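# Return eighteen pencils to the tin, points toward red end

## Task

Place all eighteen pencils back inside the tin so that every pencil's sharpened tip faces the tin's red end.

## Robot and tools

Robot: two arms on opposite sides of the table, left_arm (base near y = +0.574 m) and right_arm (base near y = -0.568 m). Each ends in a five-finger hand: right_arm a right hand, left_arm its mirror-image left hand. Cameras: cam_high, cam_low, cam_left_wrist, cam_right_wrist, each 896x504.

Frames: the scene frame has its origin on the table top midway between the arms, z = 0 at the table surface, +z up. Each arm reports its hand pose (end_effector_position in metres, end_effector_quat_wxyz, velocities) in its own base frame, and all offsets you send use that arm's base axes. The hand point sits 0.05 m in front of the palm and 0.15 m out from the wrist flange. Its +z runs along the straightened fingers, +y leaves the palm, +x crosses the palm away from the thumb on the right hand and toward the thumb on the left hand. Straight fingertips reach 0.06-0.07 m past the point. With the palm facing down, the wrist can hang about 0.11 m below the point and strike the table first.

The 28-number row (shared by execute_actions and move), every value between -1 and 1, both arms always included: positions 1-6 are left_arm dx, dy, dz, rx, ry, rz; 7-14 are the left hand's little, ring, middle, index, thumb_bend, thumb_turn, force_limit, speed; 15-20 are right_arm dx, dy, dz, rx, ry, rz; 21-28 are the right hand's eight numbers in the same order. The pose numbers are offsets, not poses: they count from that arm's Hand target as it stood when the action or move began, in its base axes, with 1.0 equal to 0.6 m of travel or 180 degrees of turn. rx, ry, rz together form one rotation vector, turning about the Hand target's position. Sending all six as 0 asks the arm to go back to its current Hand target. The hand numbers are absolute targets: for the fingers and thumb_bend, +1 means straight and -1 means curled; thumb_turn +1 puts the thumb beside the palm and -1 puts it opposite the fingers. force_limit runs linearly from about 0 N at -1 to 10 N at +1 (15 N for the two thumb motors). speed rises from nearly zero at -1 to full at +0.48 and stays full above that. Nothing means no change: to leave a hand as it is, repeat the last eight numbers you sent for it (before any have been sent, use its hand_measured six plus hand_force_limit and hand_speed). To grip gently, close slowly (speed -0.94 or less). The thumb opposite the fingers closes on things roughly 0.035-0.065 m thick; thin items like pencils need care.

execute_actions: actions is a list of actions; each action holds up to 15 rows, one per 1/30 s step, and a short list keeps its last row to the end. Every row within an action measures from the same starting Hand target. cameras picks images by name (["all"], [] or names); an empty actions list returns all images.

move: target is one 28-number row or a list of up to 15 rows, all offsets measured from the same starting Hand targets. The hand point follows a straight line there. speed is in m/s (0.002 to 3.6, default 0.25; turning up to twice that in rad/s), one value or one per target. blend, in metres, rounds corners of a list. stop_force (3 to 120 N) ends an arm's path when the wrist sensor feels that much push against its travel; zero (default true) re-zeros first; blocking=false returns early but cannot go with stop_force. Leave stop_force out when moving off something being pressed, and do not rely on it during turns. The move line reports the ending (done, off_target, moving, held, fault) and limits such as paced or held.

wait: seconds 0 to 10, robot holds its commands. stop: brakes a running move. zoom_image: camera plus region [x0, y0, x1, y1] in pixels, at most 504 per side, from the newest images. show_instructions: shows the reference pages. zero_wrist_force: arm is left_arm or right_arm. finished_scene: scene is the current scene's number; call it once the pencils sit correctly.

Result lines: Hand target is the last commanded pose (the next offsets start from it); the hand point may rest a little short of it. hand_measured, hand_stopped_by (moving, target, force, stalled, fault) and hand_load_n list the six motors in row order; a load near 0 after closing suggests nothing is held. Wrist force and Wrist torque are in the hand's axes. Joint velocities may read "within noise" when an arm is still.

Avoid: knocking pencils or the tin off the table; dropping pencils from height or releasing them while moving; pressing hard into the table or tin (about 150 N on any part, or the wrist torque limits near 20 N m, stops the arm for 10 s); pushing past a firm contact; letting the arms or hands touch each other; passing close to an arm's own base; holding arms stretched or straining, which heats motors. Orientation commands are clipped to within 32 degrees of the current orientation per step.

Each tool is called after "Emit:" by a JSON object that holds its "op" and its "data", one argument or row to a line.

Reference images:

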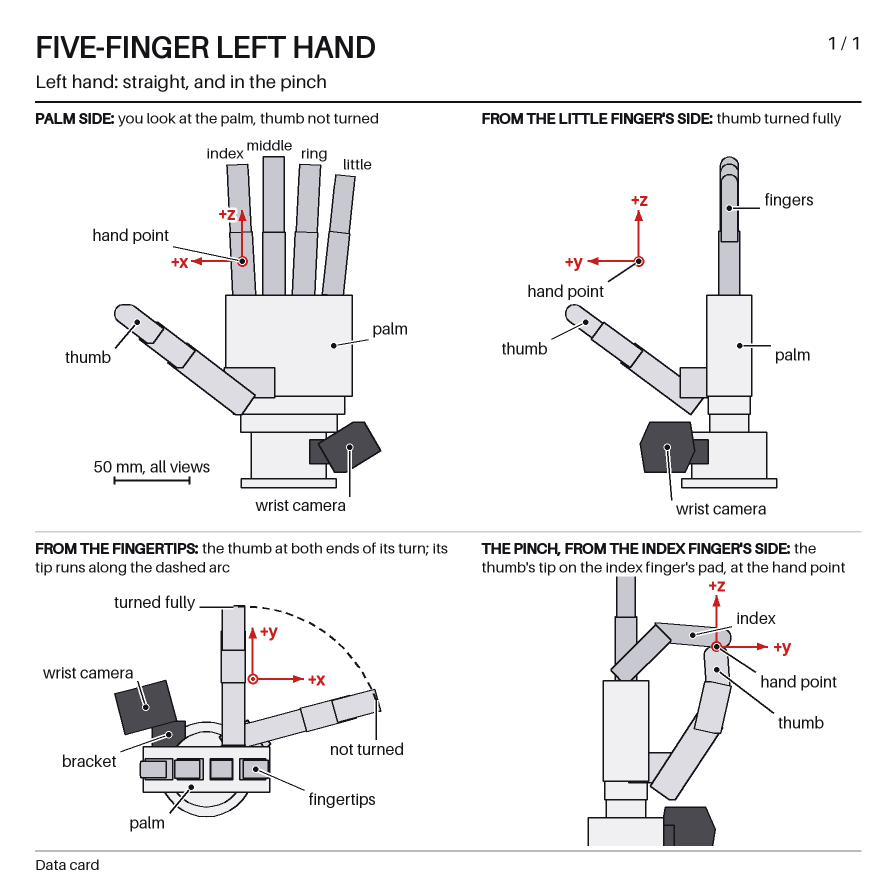

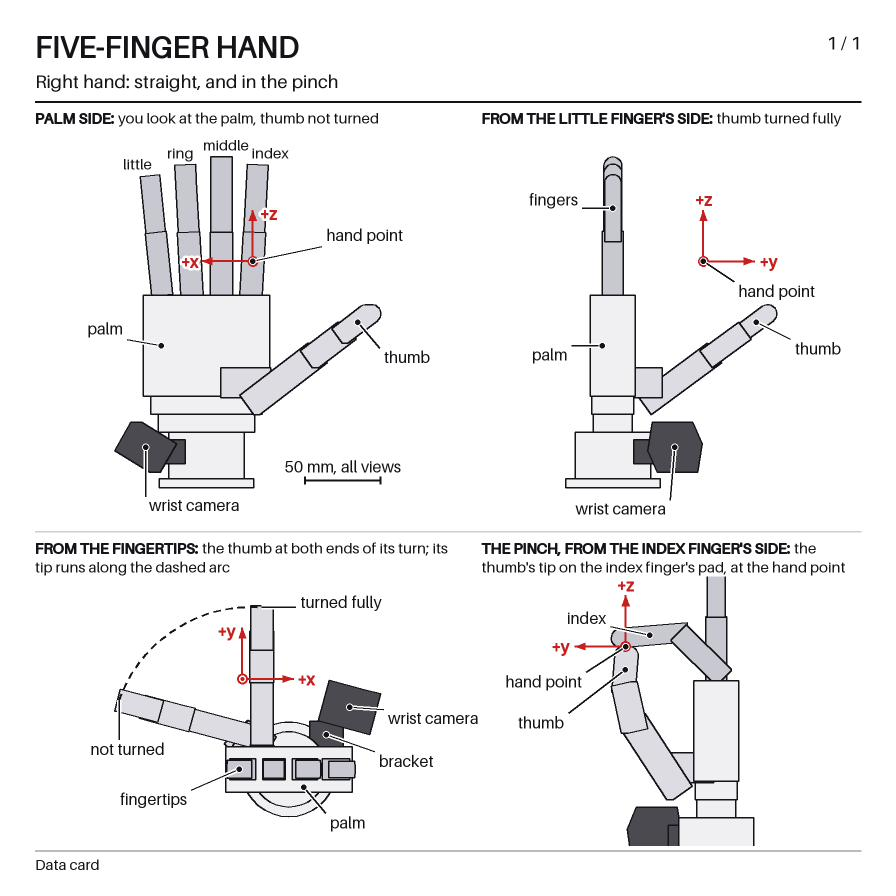

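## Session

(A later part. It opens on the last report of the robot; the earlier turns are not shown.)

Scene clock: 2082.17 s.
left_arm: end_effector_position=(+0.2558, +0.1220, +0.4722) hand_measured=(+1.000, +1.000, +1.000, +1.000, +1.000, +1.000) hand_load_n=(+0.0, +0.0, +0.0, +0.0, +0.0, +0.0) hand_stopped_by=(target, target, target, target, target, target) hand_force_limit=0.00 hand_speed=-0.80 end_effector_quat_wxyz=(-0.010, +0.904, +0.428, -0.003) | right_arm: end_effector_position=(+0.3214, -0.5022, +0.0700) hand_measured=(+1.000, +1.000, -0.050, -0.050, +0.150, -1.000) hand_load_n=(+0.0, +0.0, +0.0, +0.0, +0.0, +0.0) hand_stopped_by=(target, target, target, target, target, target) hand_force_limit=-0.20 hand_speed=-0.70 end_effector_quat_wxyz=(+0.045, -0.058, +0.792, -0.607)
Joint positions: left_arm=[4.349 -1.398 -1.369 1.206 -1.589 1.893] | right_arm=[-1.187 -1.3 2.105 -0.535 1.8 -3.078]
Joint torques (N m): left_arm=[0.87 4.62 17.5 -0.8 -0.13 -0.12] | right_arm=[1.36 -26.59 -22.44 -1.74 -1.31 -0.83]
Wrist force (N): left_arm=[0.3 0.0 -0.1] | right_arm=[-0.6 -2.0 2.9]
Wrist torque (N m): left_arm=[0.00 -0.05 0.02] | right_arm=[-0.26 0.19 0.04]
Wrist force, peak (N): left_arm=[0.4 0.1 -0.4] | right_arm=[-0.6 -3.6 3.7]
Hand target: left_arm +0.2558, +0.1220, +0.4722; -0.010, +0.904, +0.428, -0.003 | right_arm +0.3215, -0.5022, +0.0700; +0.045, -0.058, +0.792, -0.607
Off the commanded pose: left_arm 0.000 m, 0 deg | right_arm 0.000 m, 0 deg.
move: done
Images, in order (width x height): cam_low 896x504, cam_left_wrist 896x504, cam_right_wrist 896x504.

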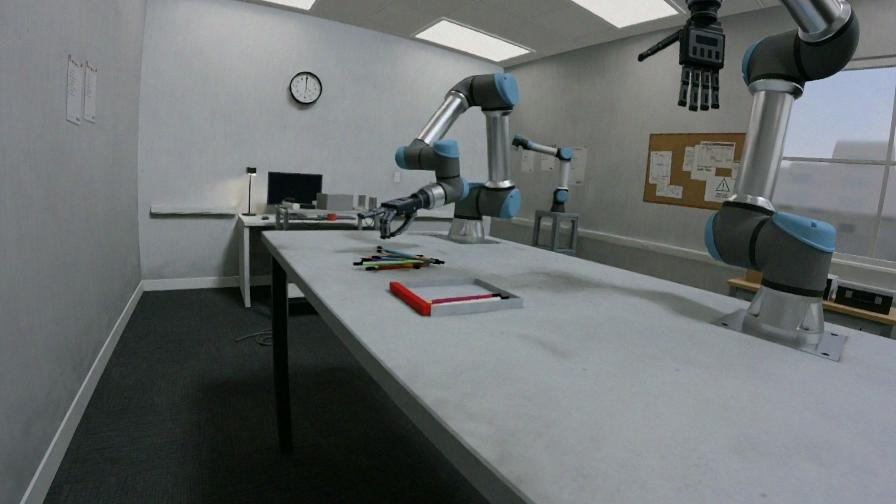

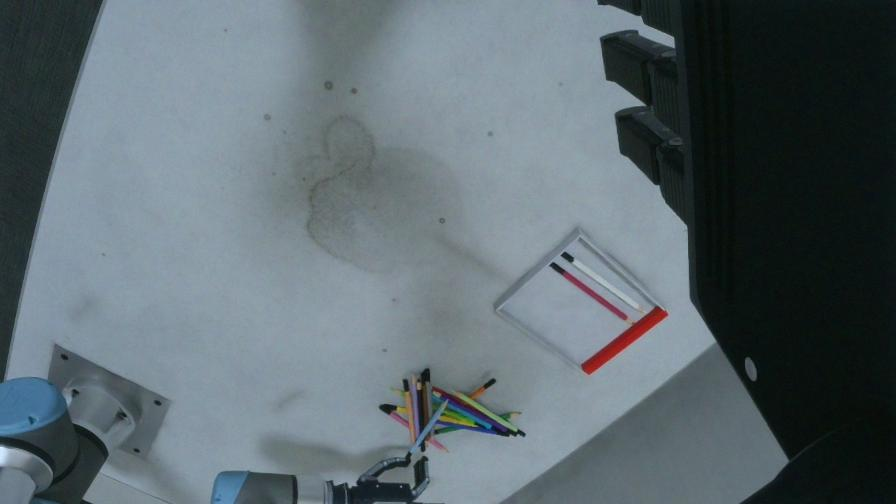

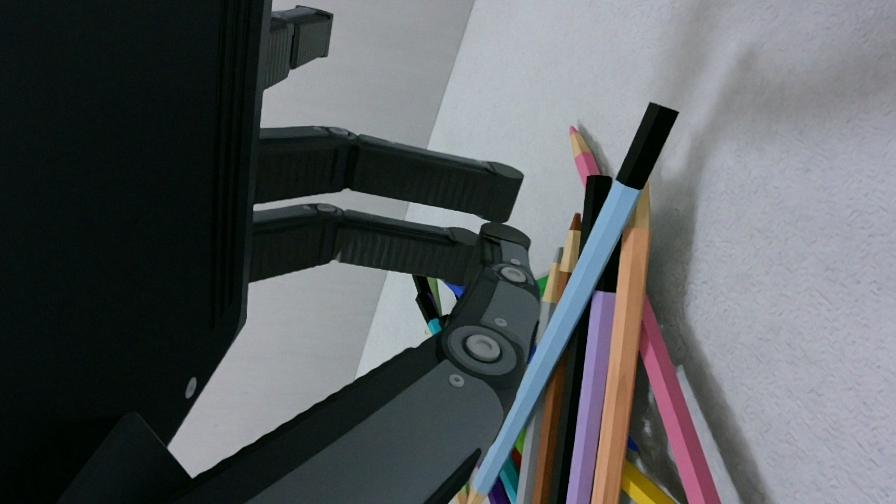

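Emit:
{"op": "move", "data": {
  "target": [
    [0,0,0,0,0,0,1,1,1,1,1,1,0,-0.8,0,0,-0.0333,0,0,0,1,1,-0.05,-0.05,0.15,-1,-0.2,-0.7]
  ],
  "speed": 0.08,
  "cameras": ["cam_right_wrist","cam_low"]
}}

Emit:
{"op": "zoom_image", "data": {
  "camera": "cam_low",
  "region": [320, 190, 460, 290]
}}

Emit:
{"op": "zoom_image", "data": {
  "camera": "cam_right_wrist",
  "region": [420, 60, 720, 340]
}}

Scene clock: 2110.93 s.
left_arm: end_effector_position=(+0.2558, +0.1220, +0.4722) hand_measured=(+1.000, +1.000, +1.000, +1.000, +1.000, +1.000) hand_load_n=(+0.0, +0.0, +0.0, +0.0, +0.0, +0.0) hand_stopped_by=(target, target, target, target, target, target) hand_force_limit=0.00 hand_speed=-0.80 end_effector_quat_wxyz=(-0.010, +0.904, +0.428, -0.003) | right_arm: end_effector_position=(+0.3214, -0.5021, +0.0499) hand_measured=(+1.000, +1.000, -0.050, -0.050, +0.150, -1.000) hand_load_n=(+0.0, +0.0, -0.5, +0.0, +0.0, +0.0) hand_stopped_by=(target, target, target, target, target, target) hand_force_limit=-0.20 hand_speed=-0.70 end_effector_quat_wxyz=(+0.045, -0.058, +0.792, -0.607)
Joint positions: left_arm=[4.349 -1.398 -1.369 1.206 -1.589 1.893] | right_arm=[-1.187 -1.259 2.121 -0.592 1.8 -3.078]
Joint torques (N m): left_arm=[0.8 4.68 17.42 -0.75 -0.12 -0.2] | right_arm=[4.75 -33.75 -26.15 0.85 2.02 0.22]
Wrist force (N): left_arm=[0.1 0.1 -0.3] | right_arm=[-0.6 -2.0 2.8]
Wrist torque (N m): left_arm=[0.03 -0.02 0.00] | right_arm=[-0.24 0.18 0.06]
Wrist force, peak (N): left_arm=[0.4 -0.2 -0.2] | right_arm=[-0.7 -2.6 2.9]
Hand target: left_arm +0.2558, +0.1220, +0.4722; -0.010, +0.904, +0.428, -0.003 | right_arm +0.3215, -0.5022, +0.0500; +0.045, -0.058, +0.792, -0.607
Off the commanded pose: left_arm 0.000 m, 0 deg | right_arm 0.000 m, 0 deg.
move: done
Images, in order (width x height): cam_low 896x504, cam_right_wrist 896x504.

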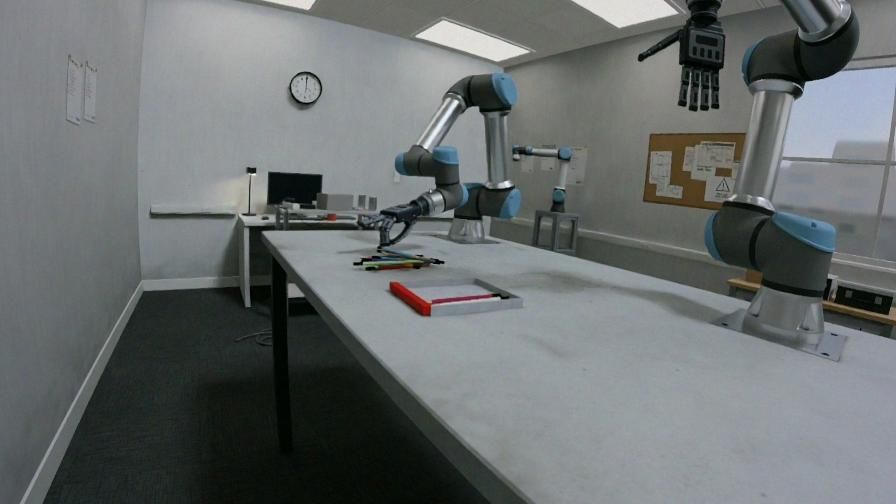

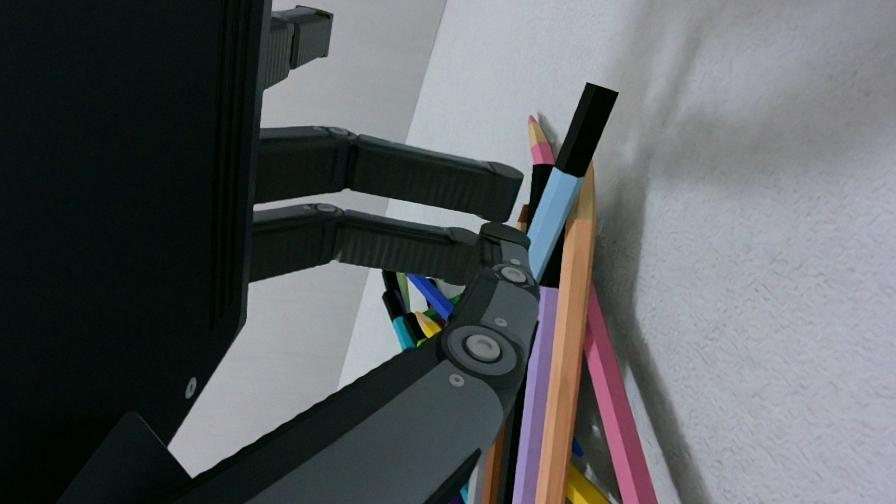

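Scaled by 3.600 from the camera's 896x504 image, which has a finer 1280x720 frame.

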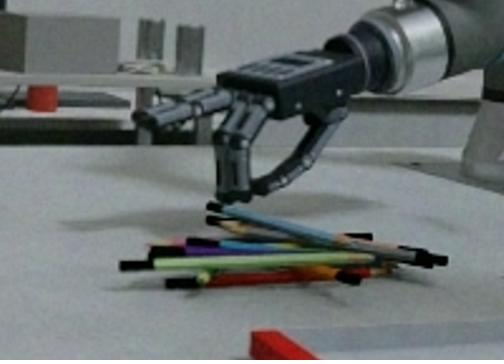

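Scaled by 1.680 from the camera's 896x504 image, which has a finer 1280x720 frame.

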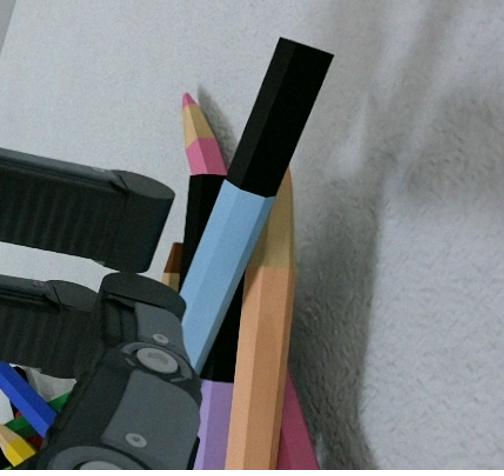

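Emit:
{"op": "move", "data": {
  "target": [
    [0,0,0,0,0,0,1,1,1,1,1,1,0,-0.8,0.002,-0.0132,-0.0217,0,0,0,1,1,-0.05,-0.05,0.15,-1,-0.2,-0.7]
  ],
  "speed": 0.06,
  "stop_force": 5,
  "cameras": ["cam_right_wrist","cam_low"]
}}

Emit:
{"op": "zoom_image", "data": {
  "camera": "cam_right_wrist",
  "region": [420, 60, 720, 340]
}}

Emit:
{"op": "zoom_image", "data": {
  "camera": "cam_low",
  "region": [320, 190, 460, 290]
}}

Scene clock: 2129.87 s.
left_arm: end_effector_position=(+0.2558, +0.1220, +0.4722) hand_measured=(+1.000, +1.000, +1.000, +1.000, +1.000, +1.000) hand_load_n=(+0.0, +0.0, +0.0, +0.0, +0.0, +0.0) hand_stopped_by=(target, target, target, target, target, target) hand_force_limit=0.00 hand_speed=-0.80 end_effector_quat_wxyz=(-0.010, +0.904, +0.428, -0.003) | right_arm: end_effector_position=(+0.3227, -0.5101, +0.0370) hand_measured=(+1.000, +1.000, -0.050, -0.050, +0.150, -1.000) hand_load_n=(+0.0, +0.0, +0.0, +0.0, +0.0, +0.0) hand_stopped_by=(target, target, target, target, target, target) hand_force_limit=-0.20 hand_speed=-0.70 end_effector_quat_wxyz=(+0.045, -0.058, +0.792, -0.607)
Joint positions: left_arm=[4.349 -1.398 -1.369 1.206 -1.589 1.893] | right_arm=[-1.192 -1.219 2.111 -0.622 1.795 -3.079]
Joint torques (N m): left_arm=[0.94 4.75 17.37 -0.8 -0.07 -0.1] | right_arm=[7.22 -35.41 -1.08 0.97 2.14 0.84]
Wrist force (N): left_arm=[0.2 0.1 -0.1] | right_arm=[-0.5 -2.1 2.9]
Wrist torque (N m): left_arm=[0.02 -0.03 0.01] | right_arm=[-0.28 0.14 0.04]
Wrist force, peak (N): left_arm=[0.4 -0.1 -0.2] | right_arm=[-0.7 -2.4 2.9]
Hand target: left_arm +0.2558, +0.1220, +0.4722; -0.010, +0.904, +0.428, -0.003 | right_arm +0.3227, -0.5101, +0.0370; +0.045, -0.058, +0.792, -0.607
Off the commanded pose: left_arm 0.000 m, 0 deg | right_arm 0.000 m, 0 deg.
move: done
Images, in order (width x height): cam_low 896x504, cam_right_wrist 896x504.

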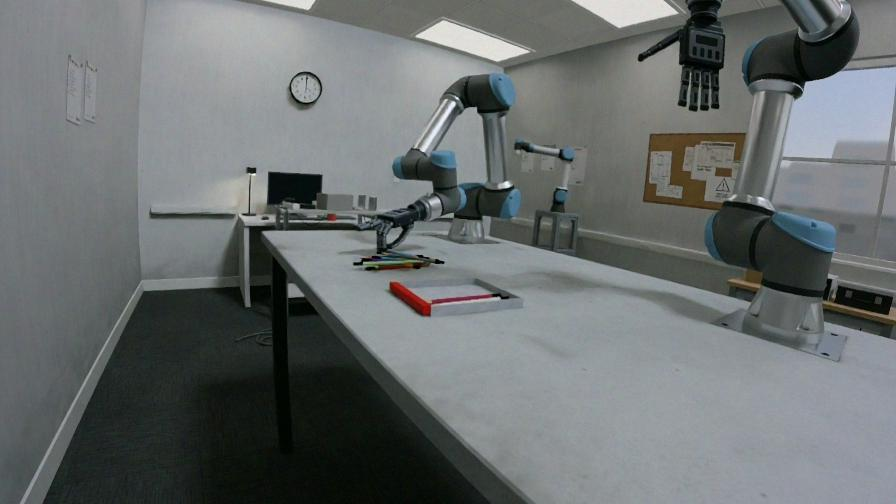

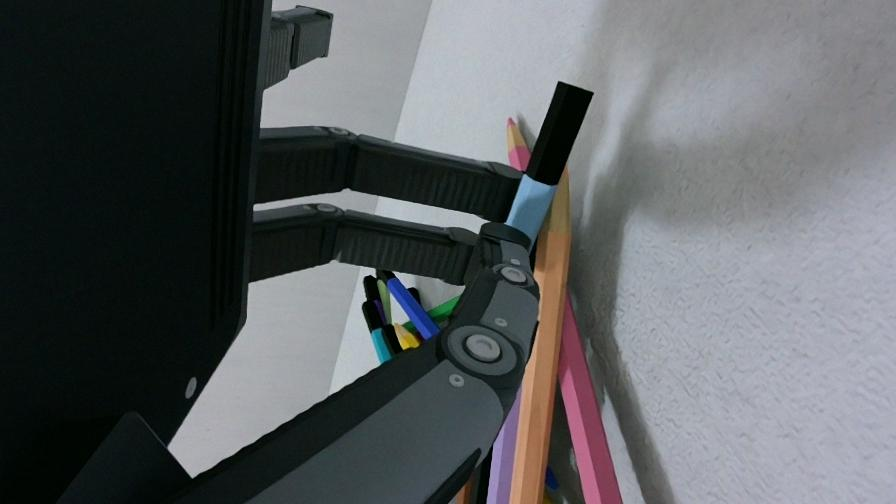

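Scaled by 1.680 from the camera's 896x504 image, which has a finer 1280x720 frame.

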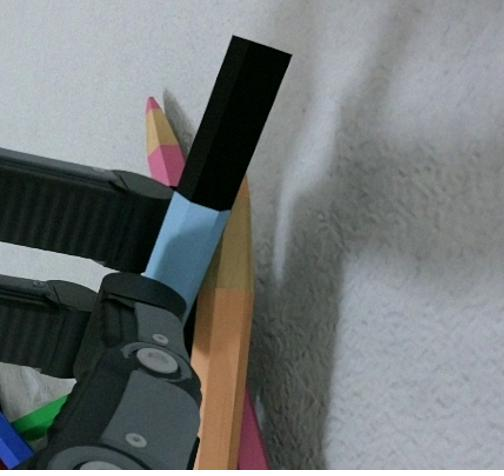

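Scaled by 3.600 from the camera's 896x504 image, which has a finer 1280x720 frame.

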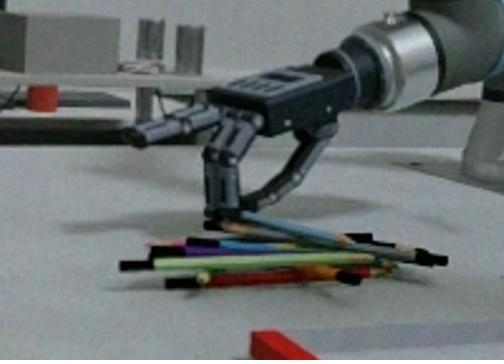

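Emit:
{"op": "move", "data": {
  "target": [
    [0,0,0,0,0,0,1,1,1,1,1,1,0,-0.8,0.0005,-0.0033,-0.0158,0,0,0,1,1,-0.05,-0.05,0.15,-1,-0.2,-0.7]
  ],
  "speed": 0.03,
  "stop_force": 4,
  "cameras": ["cam_right_wrist","cam_low"]
}}

Emit:
{"op": "zoom_image", "data": {
  "camera": "cam_right_wrist",
  "region": [420, 60, 720, 340]
}}

Emit:
{"op": "zoom_image", "data": {
  "camera": "cam_low",
  "region": [320, 190, 460, 290]
}}

Scene clock: 2145.40 s.
left_arm: end_effector_position=(+0.2558, +0.1220, +0.4722) hand_measured=(+1.000, +1.000, +1.000, +1.000, +1.000, +1.000) hand_load_n=(+0.0, +0.0, +0.0, +0.0, +0.0, +0.0) hand_stopped_by=(target, target, target, target, target, target) hand_force_limit=0.00 hand_speed=-0.80 end_effector_quat_wxyz=(-0.010, +0.904, +0.428, -0.003) | right_arm: end_effector_position=(+0.3229, -0.5121, +0.0277) hand_measured=(+1.000, +1.000, -0.050, -0.050, +0.150, -1.000) hand_load_n=(+0.0, +0.0, +0.0, +0.0, -0.5, +0.0) hand_stopped_by=(target, target, target, target, target, target) hand_force_limit=-0.20 hand_speed=-0.70 end_effector_quat_wxyz=(+0.045, -0.058, +0.792, -0.607)
Joint positions: left_arm=[4.349 -1.398 -1.369 1.206 -1.589 1.893] | right_arm=[-1.194 -1.196 2.112 -0.647 1.794 -3.08]
Joint torques (N m): left_arm=[0.77 4.72 17.45 -0.78 -0.11 -0.17] | right_arm=[3.21 -34.53 -0.29 0.77 -0.02 -0.3]
Wrist force (N): left_arm=[0.0 0.1 -0.1] | right_arm=[-0.1 -3.8 2.3]
Wrist torque (N m): left_arm=[0.03 0.00 -0.01] | right_arm=[-0.30 0.18 -0.02]
Wrist force, peak (N): left_arm=[0.5 0.2 0.0] | right_arm=[0.2 -9.2 1.3]
Hand target: left_arm +0.2558, +0.1220, +0.4722; -0.010, +0.904, +0.428, -0.003 | right_arm +0.3230, -0.5121, +0.0277; +0.045, -0.058, +0.792, -0.607
Off the commanded pose: left_arm 0.000 m, 0 deg | right_arm 0.000 m, 0 deg.
move: contact (right_arm)
Images, in order (width x height): cam_low 896x504, cam_right_wrist 896x504.

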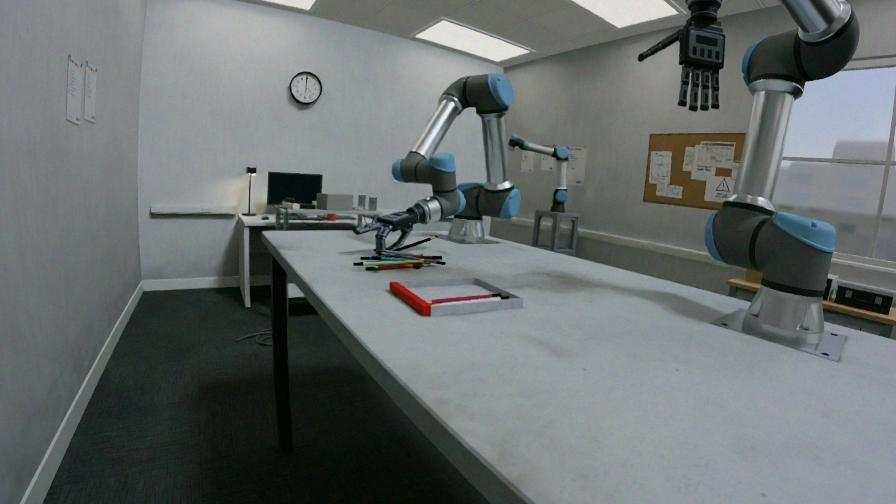

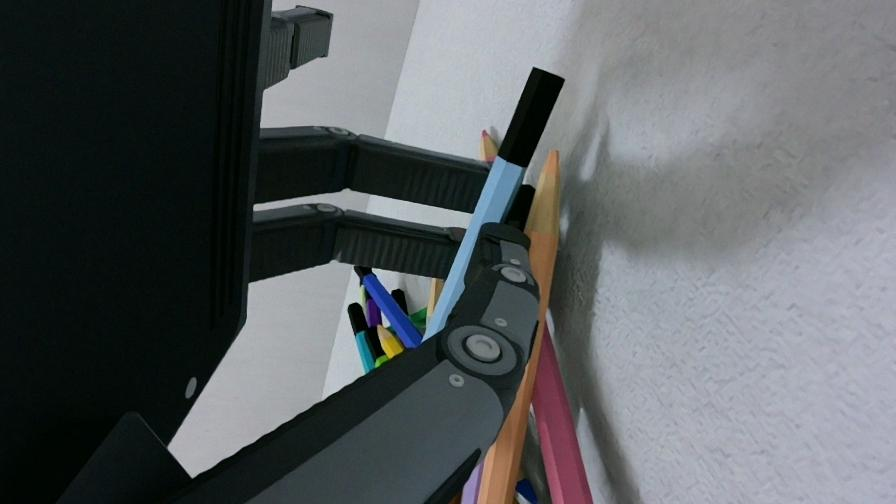

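Scaled by 1.680 from the camera's 896x504 image, which has a finer 1280x720 frame.

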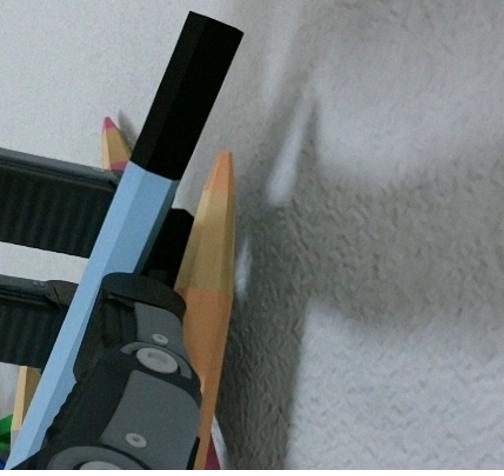

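Scaled by 3.600 from the camera's 896x504 image, which has a finer 1280x720 frame.

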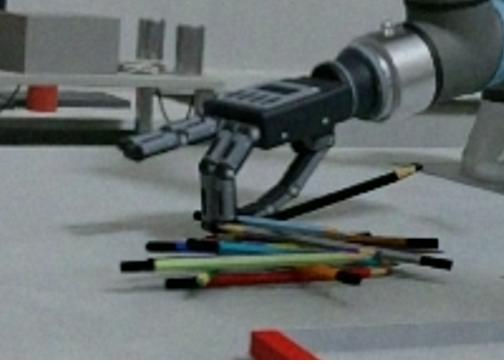

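Emit:
{"op": "move", "data": {
  "target": [
    [0,0,0,0,0,0,1,1,1,1,1,1,0,-0.8,0,0,0,0,0,0,1,1,-0.6,-0.6,0.15,-1,-0.75,-0.92],
    [0,0,0,0,0,0,1,1,1,1,1,1,0,-0.8,0,0,0,0,0,0,1,1,-0.65,-0.65,0.15,-1,-0.2,-0.92]
  ],
  "speed": 0.03,
  "cameras": ["cam_right_wrist","cam_low"]
}}

Emit:
{"op": "zoom_image", "data": {
  "camera": "cam_right_wrist",
  "region": [420, 60, 720, 340]
}}

Emit:
{"op": "zoom_image", "data": {
  "camera": "cam_low",
  "region": [320, 190, 460, 290]
}}

Scene clock: 2155.13 s.
left_arm: end_effector_position=(+0.2558, +0.1220, +0.4722) hand_measured=(+1.000, +1.000, +1.000, +1.000, +1.000, +1.000) hand_load_n=(+0.0, +0.0, +0.0, +0.0, +0.0, +0.0) hand_stopped_by=(target, target, target, target, target, target) hand_force_limit=0.00 hand_speed=-0.80 end_effector_quat_wxyz=(-0.010, +0.904, +0.428, -0.003) | right_arm: end_effector_position=(+0.3230, -0.5121, +0.0277) hand_measured=(+1.000, +1.000, -0.144, -0.152, +0.152, -1.000) hand_load_n=(+0.0, +0.0, +3.5, +4.0, +4.5, -1.0) hand_stopped_by=(target, target, force, force, target, target) hand_force_limit=-0.20 hand_speed=-0.92 end_effector_quat_wxyz=(+0.045, -0.058, +0.792, -0.607)
Joint positions: left_arm=[4.349 -1.398 -1.369 1.206 -1.589 1.893] | right_arm=[-1.194 -1.196 2.112 -0.647 1.794 -3.08]
Joint torques (N m): left_arm=[0.6 4.53 17.28 -0.77 -0.03 -0.12] | right_arm=[5.64 -28.95 -5.66 -1.11 2.15 0.81]
Wrist force (N): left_arm=[0.0 0.1 -0.2] | right_arm=[-0.7 -5.8 2.7]
Wrist torque (N m): left_arm=[0.03 0.00 0.00] | right_arm=[-0.39 0.14 0.00]
Wrist force, peak (N): left_arm=[0.0 0.1 -0.5] | right_arm=[-0.2 -9.7 2.4]
Hand target: left_arm +0.2558, +0.1220, +0.4722; -0.010, +0.904, +0.428, -0.003 | right_arm +0.3230, -0.5121, +0.0277; +0.045, -0.058, +0.792, -0.607
Off the commanded pose: left_arm 0.000 m, 0 deg | right_arm 0.000 m, 0 deg.
move: done
Images, in order (width x height): cam_low 896x504, cam_right_wrist 896x504.

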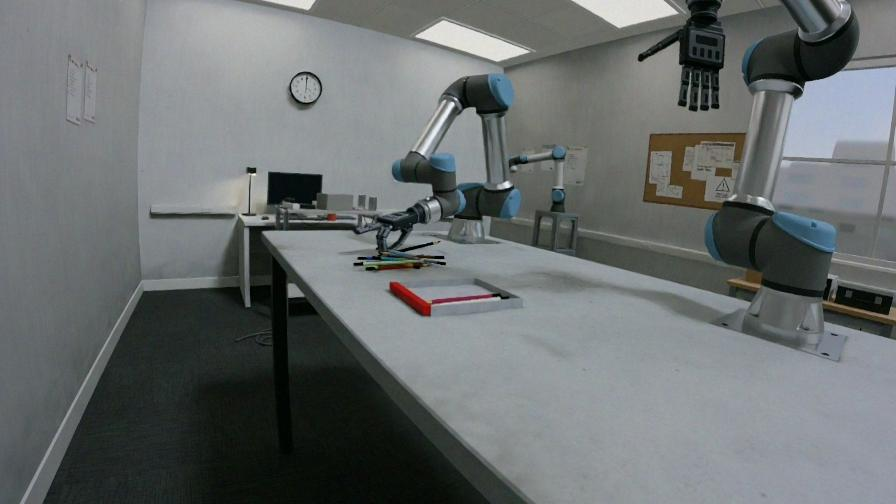

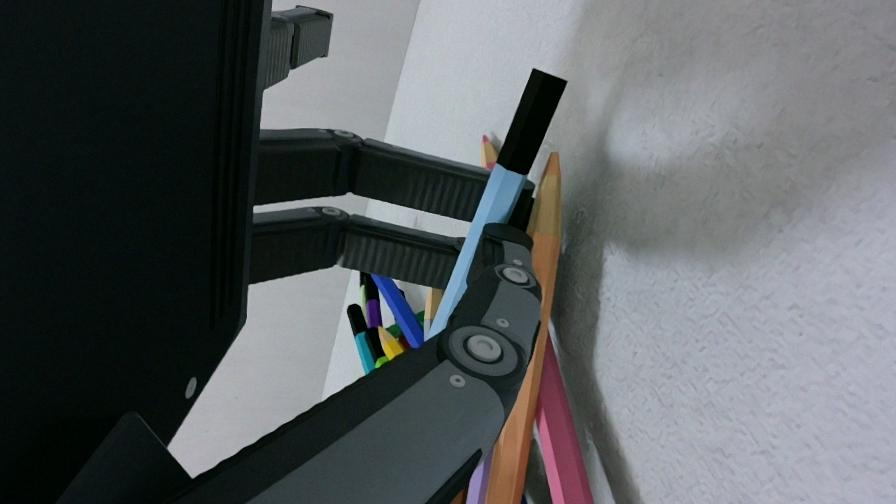

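Scaled by 1.680 from the camera's 896x504 image, which has a finer 1280x720 frame.

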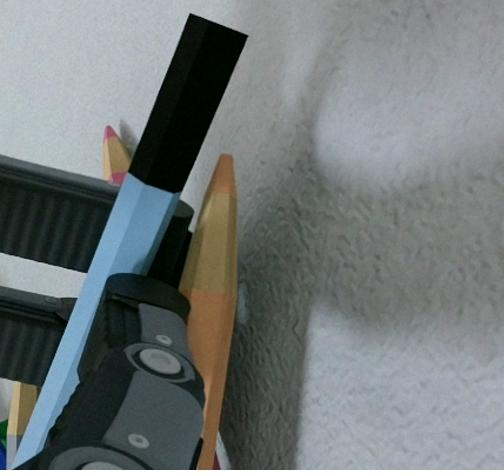

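Scaled by 3.600 from the camera's 896x504 image, which has a finer 1280x720 frame.

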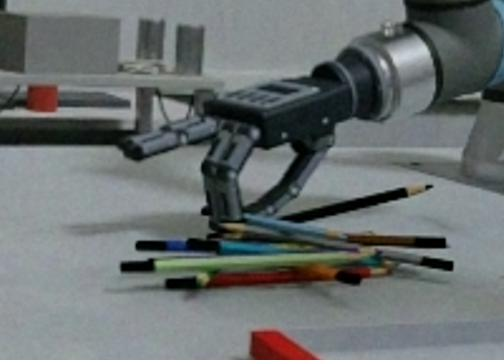

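Emit:
{"op": "move", "data": {
  "target": [
    [-0.0267,0.4698,-0.287,0.0047,-0.008,0.871,1,1,-0.05,-0.05,0.15,-1,-0.2,-0.7,0,0,0.1667,0,0,0,1,1,-0.65,-0.65,0.15,-1,-0.2,-0.92]
  ],
  "speed": 0.3,
  "cameras": ["cam_right_wrist","cam_low","cam_high","cam_left_wrist"]
}}

Emit:
{"op": "zoom_image", "data": {
  "camera": "cam_low",
  "region": [320, 150, 500, 290]
}}

Scene clock: 2239.10 s.
left_arm: end_effector_position=(+0.2397, +0.4038, +0.3000) hand_measured=(+1.000, +1.000, -0.050, -0.050, +0.150, -1.000) hand_load_n=(+0.0, -0.5, +0.0, +0.0, +0.0, +0.0) hand_stopped_by=(target, target, target, target, target, target) hand_force_limit=-0.20 hand_speed=-0.70 end_effector_quat_wxyz=(+0.000, -0.238, +0.971, +0.000) | right_arm: end_effector_position=(+0.3230, -0.5122, +0.1278) hand_measured=(+1.000, +1.000, -0.144, -0.152, +0.152, -1.000) hand_load_n=(+0.0, +0.0, +3.5, +4.0, +4.5, -1.0) hand_stopped_by=(target, target, force, force, target, target) hand_force_limit=-0.20 hand_speed=-0.92 end_effector_quat_wxyz=(+0.045, -0.058, +0.791, -0.607)
Joint positions: left_arm=[4.32 -1.95 -1.21 1.589 -1.571 -0.872] | right_arm=[-1.194 -1.384 2.02 -0.367 1.794 -3.08]
Joint torques (N m): left_arm=[-7.88 33.41 19.95 -5.1 -1.31 -2.57] | right_arm=[4.89 -14.7 -9.08 -2.61 1.95 -0.72]
Wrist force (N): left_arm=[-0.1 0.0 -0.2] | right_arm=[-0.5 -1.9 2.6]
Wrist torque (N m): left_arm=[0.02 0.01 0.01] | right_arm=[-0.23 0.17 0.06]
Wrist force, peak (N): left_arm=[-0.4 0.8 -0.1] | right_arm=[-1.0 -6.0 2.7]
Hand target: left_arm +0.2398, +0.4038, +0.3000; +0.000, -0.238, +0.971, +0.000 | right_arm +0.3230, -0.5121, +0.1277; +0.045, -0.058, +0.792, -0.607
Off the commanded pose: left_arm 0.000 m, 0 deg | right_arm 0.000 m, 0 deg.
move: done

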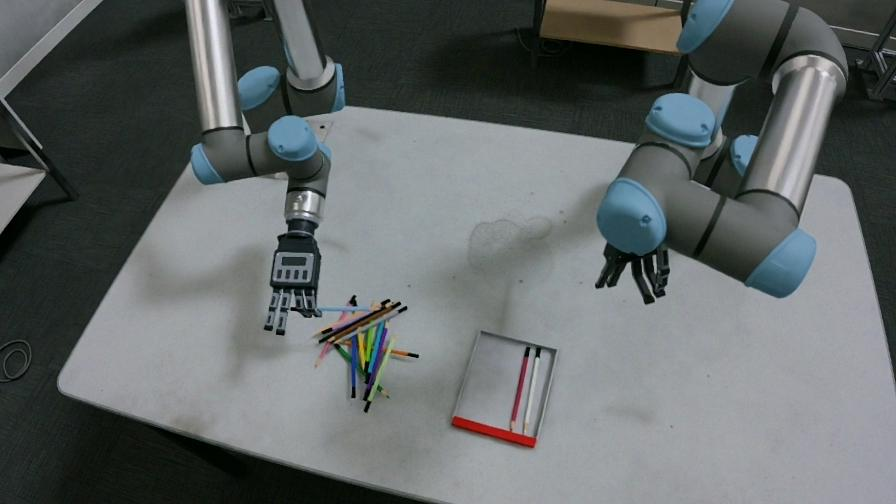

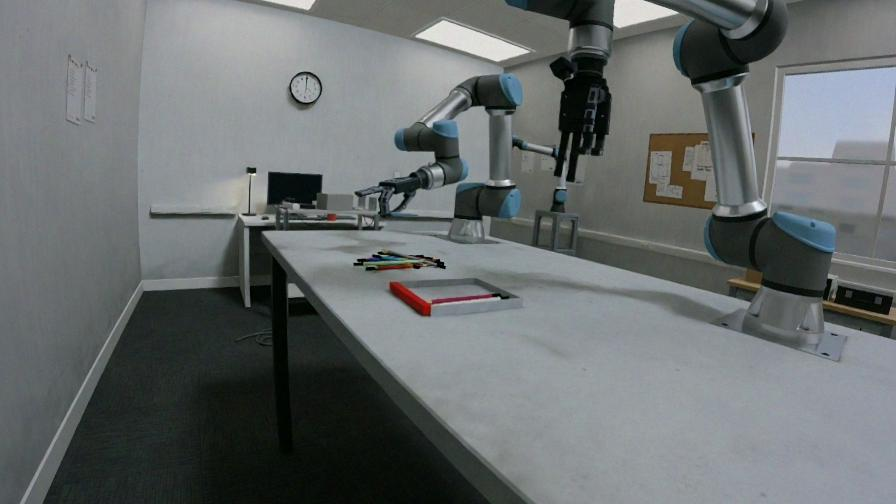

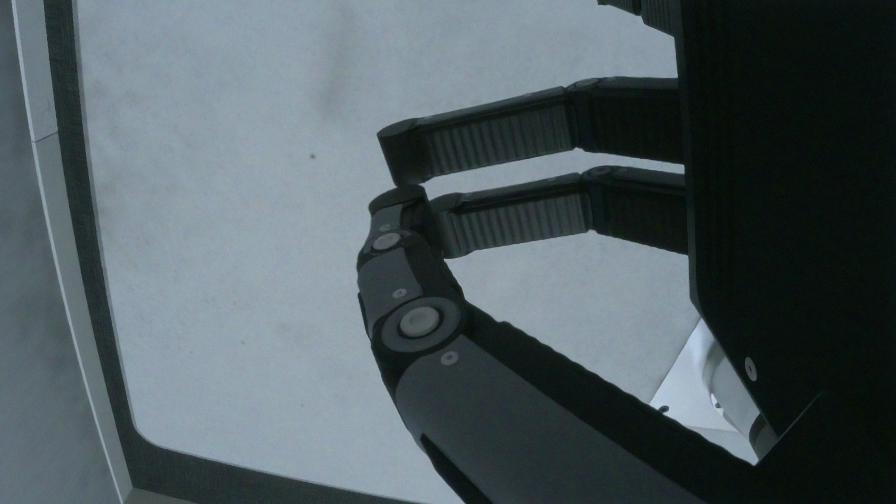

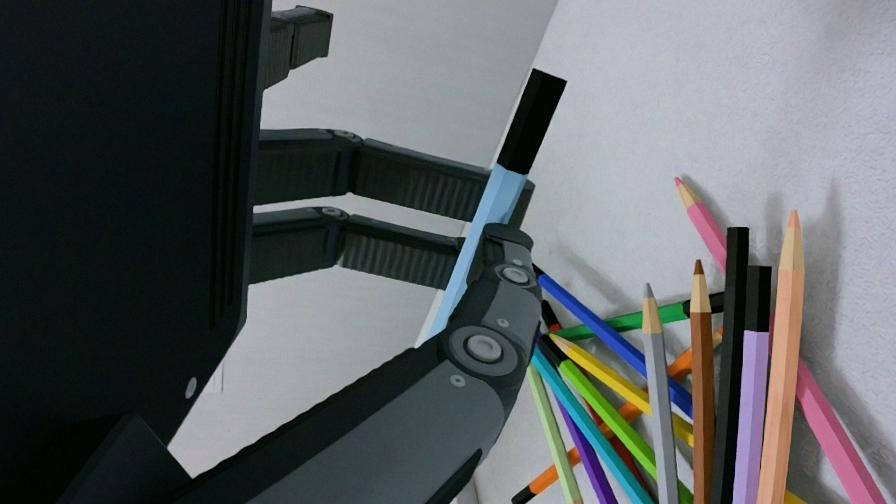

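Scaled by 2.800 from the camera's 896x504 image, which has a finer 1280x720 frame.

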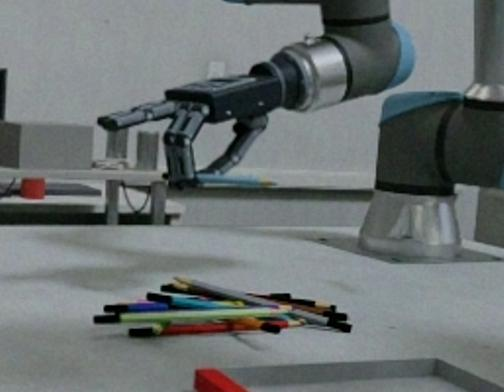

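Emit:
{"op": "move", "data": {
  "target": [
    [0.3047,-0.4268,0.3167,-0.4216,-0.2693,0.0433,1,1,-0.05,-0.05,0.15,-1,-0.2,-0.7,0.3392,0.2137,0,0,0,-0.0556,1,1,-0.65,-0.65,0.15,-1,-0.2,-0.92],
    [0.4572,-0.272,0.3167,-0.3434,-0.3748,0.1739,1,1,-0.05,-0.05,0.15,-1,-0.2,-0.7,0.3392,0.2137,-0.1128,0,0,-0.0556,1,1,-0.65,-0.65,0.15,-1,-0.2,-0.92],
    [0.4968,0.047,0.3167,-0.1844,-0.5068,0.3643,1,1,-0.05,-0.05,0.15,-1,-0.2,-0.7,0.3392,0.2137,-0.163,0,0,-0.0556,1,1,-0.65,-0.65,0.15,-1,-0.2,-0.92]
  ],
  "speed": 0.3,
  "cameras": ["cam_right_wrist","cam_low","cam_high","cam_left_wrist"]
}}

Scene clock: 2268.00 s.
left_arm: end_effector_position=(+0.5379, +0.4320, +0.4900) hand_measured=(+1.000, +1.000, -0.050, -0.050, +0.150, -1.000) hand_load_n=(+0.0, +0.0, +0.0, +0.0, +0.0, +0.0) hand_stopped_by=(target, target, target, target, target, target) hand_force_limit=-0.20 hand_speed=-0.70 end_effector_quat_wxyz=(+0.588, -0.588, +0.393, -0.393) | right_arm: end_effector_position=(+0.5264, -0.3838, +0.0298) hand_measured=(+1.000, +1.000, -0.144, -0.152, +0.152, -1.000) hand_load_n=(+0.0, -0.5, +3.0, +4.0, +4.5, -1.0) hand_stopped_by=(target, target, force, force, target, target) hand_force_limit=-0.20 hand_speed=-0.92 end_effector_quat_wxyz=(-0.008, +0.012, +0.794, -0.608)
Joint positions: left_arm=[4.321 -1.759 -1.719 0.335 0.784 0.001] | right_arm=[-0.559 -0.913 1.63 -0.229 2.555 -2.724]
Joint torques (N m): left_arm=[10.08 38.78 14.54 2.26 1.18 1.8] | right_arm=[5.19 -47.35 -13.47 1.31 -0.4 -1.05]
Wrist force (N): left_arm=[0.1 -0.9 -0.2] | right_arm=[-1.2 -1.6 3.0]
Wrist torque (N m): left_arm=[-0.19 -0.13 -0.10] | right_arm=[-0.19 0.27 0.04]
Wrist force, peak (N): left_arm=[1.5 -0.8 0.7] | right_arm=[-1.7 -2.3 3.3]
Hand target: left_arm +0.5378, +0.4320, +0.4900; +0.588, -0.588, +0.393, -0.393 | right_arm +0.5265, -0.3839, +0.0299; -0.008, +0.012, +0.794, -0.608
Off the commanded pose: left_arm 0.000 m, 0 deg | right_arm 0.000 m, 0 deg.
move: done

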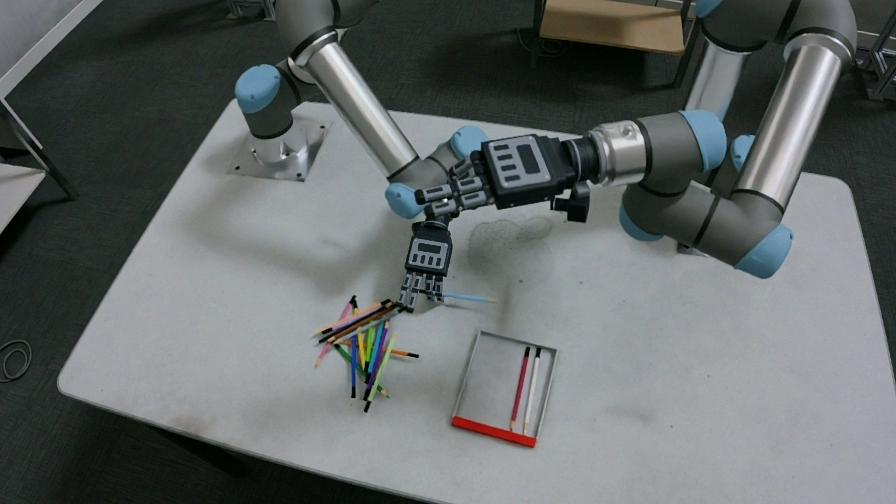

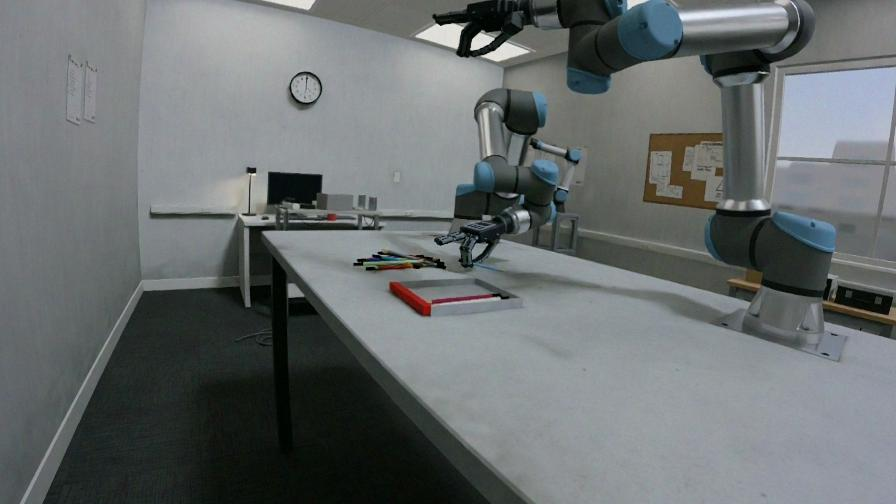

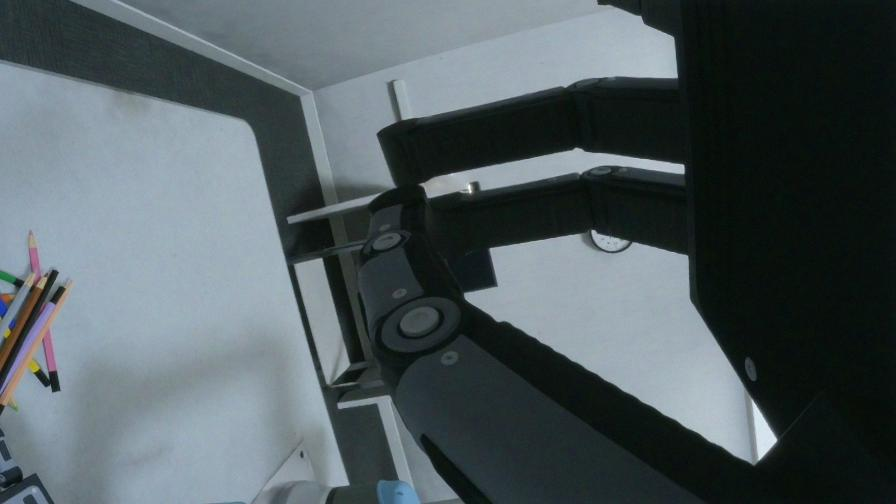

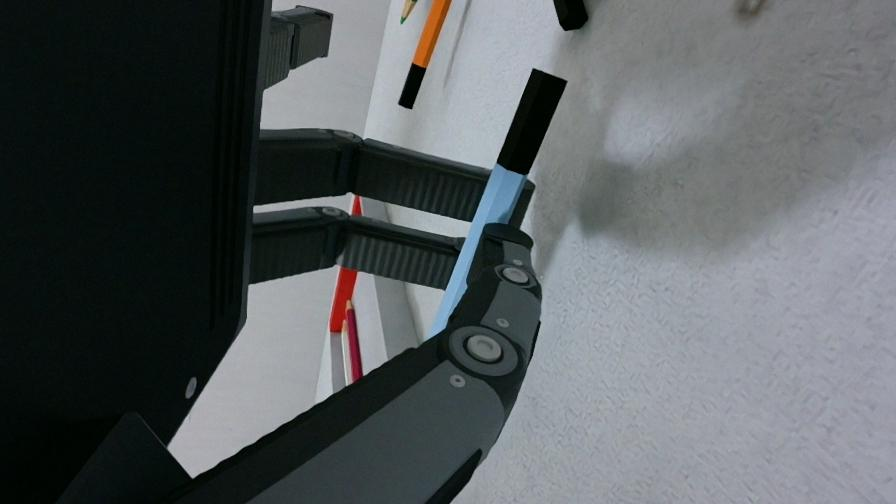

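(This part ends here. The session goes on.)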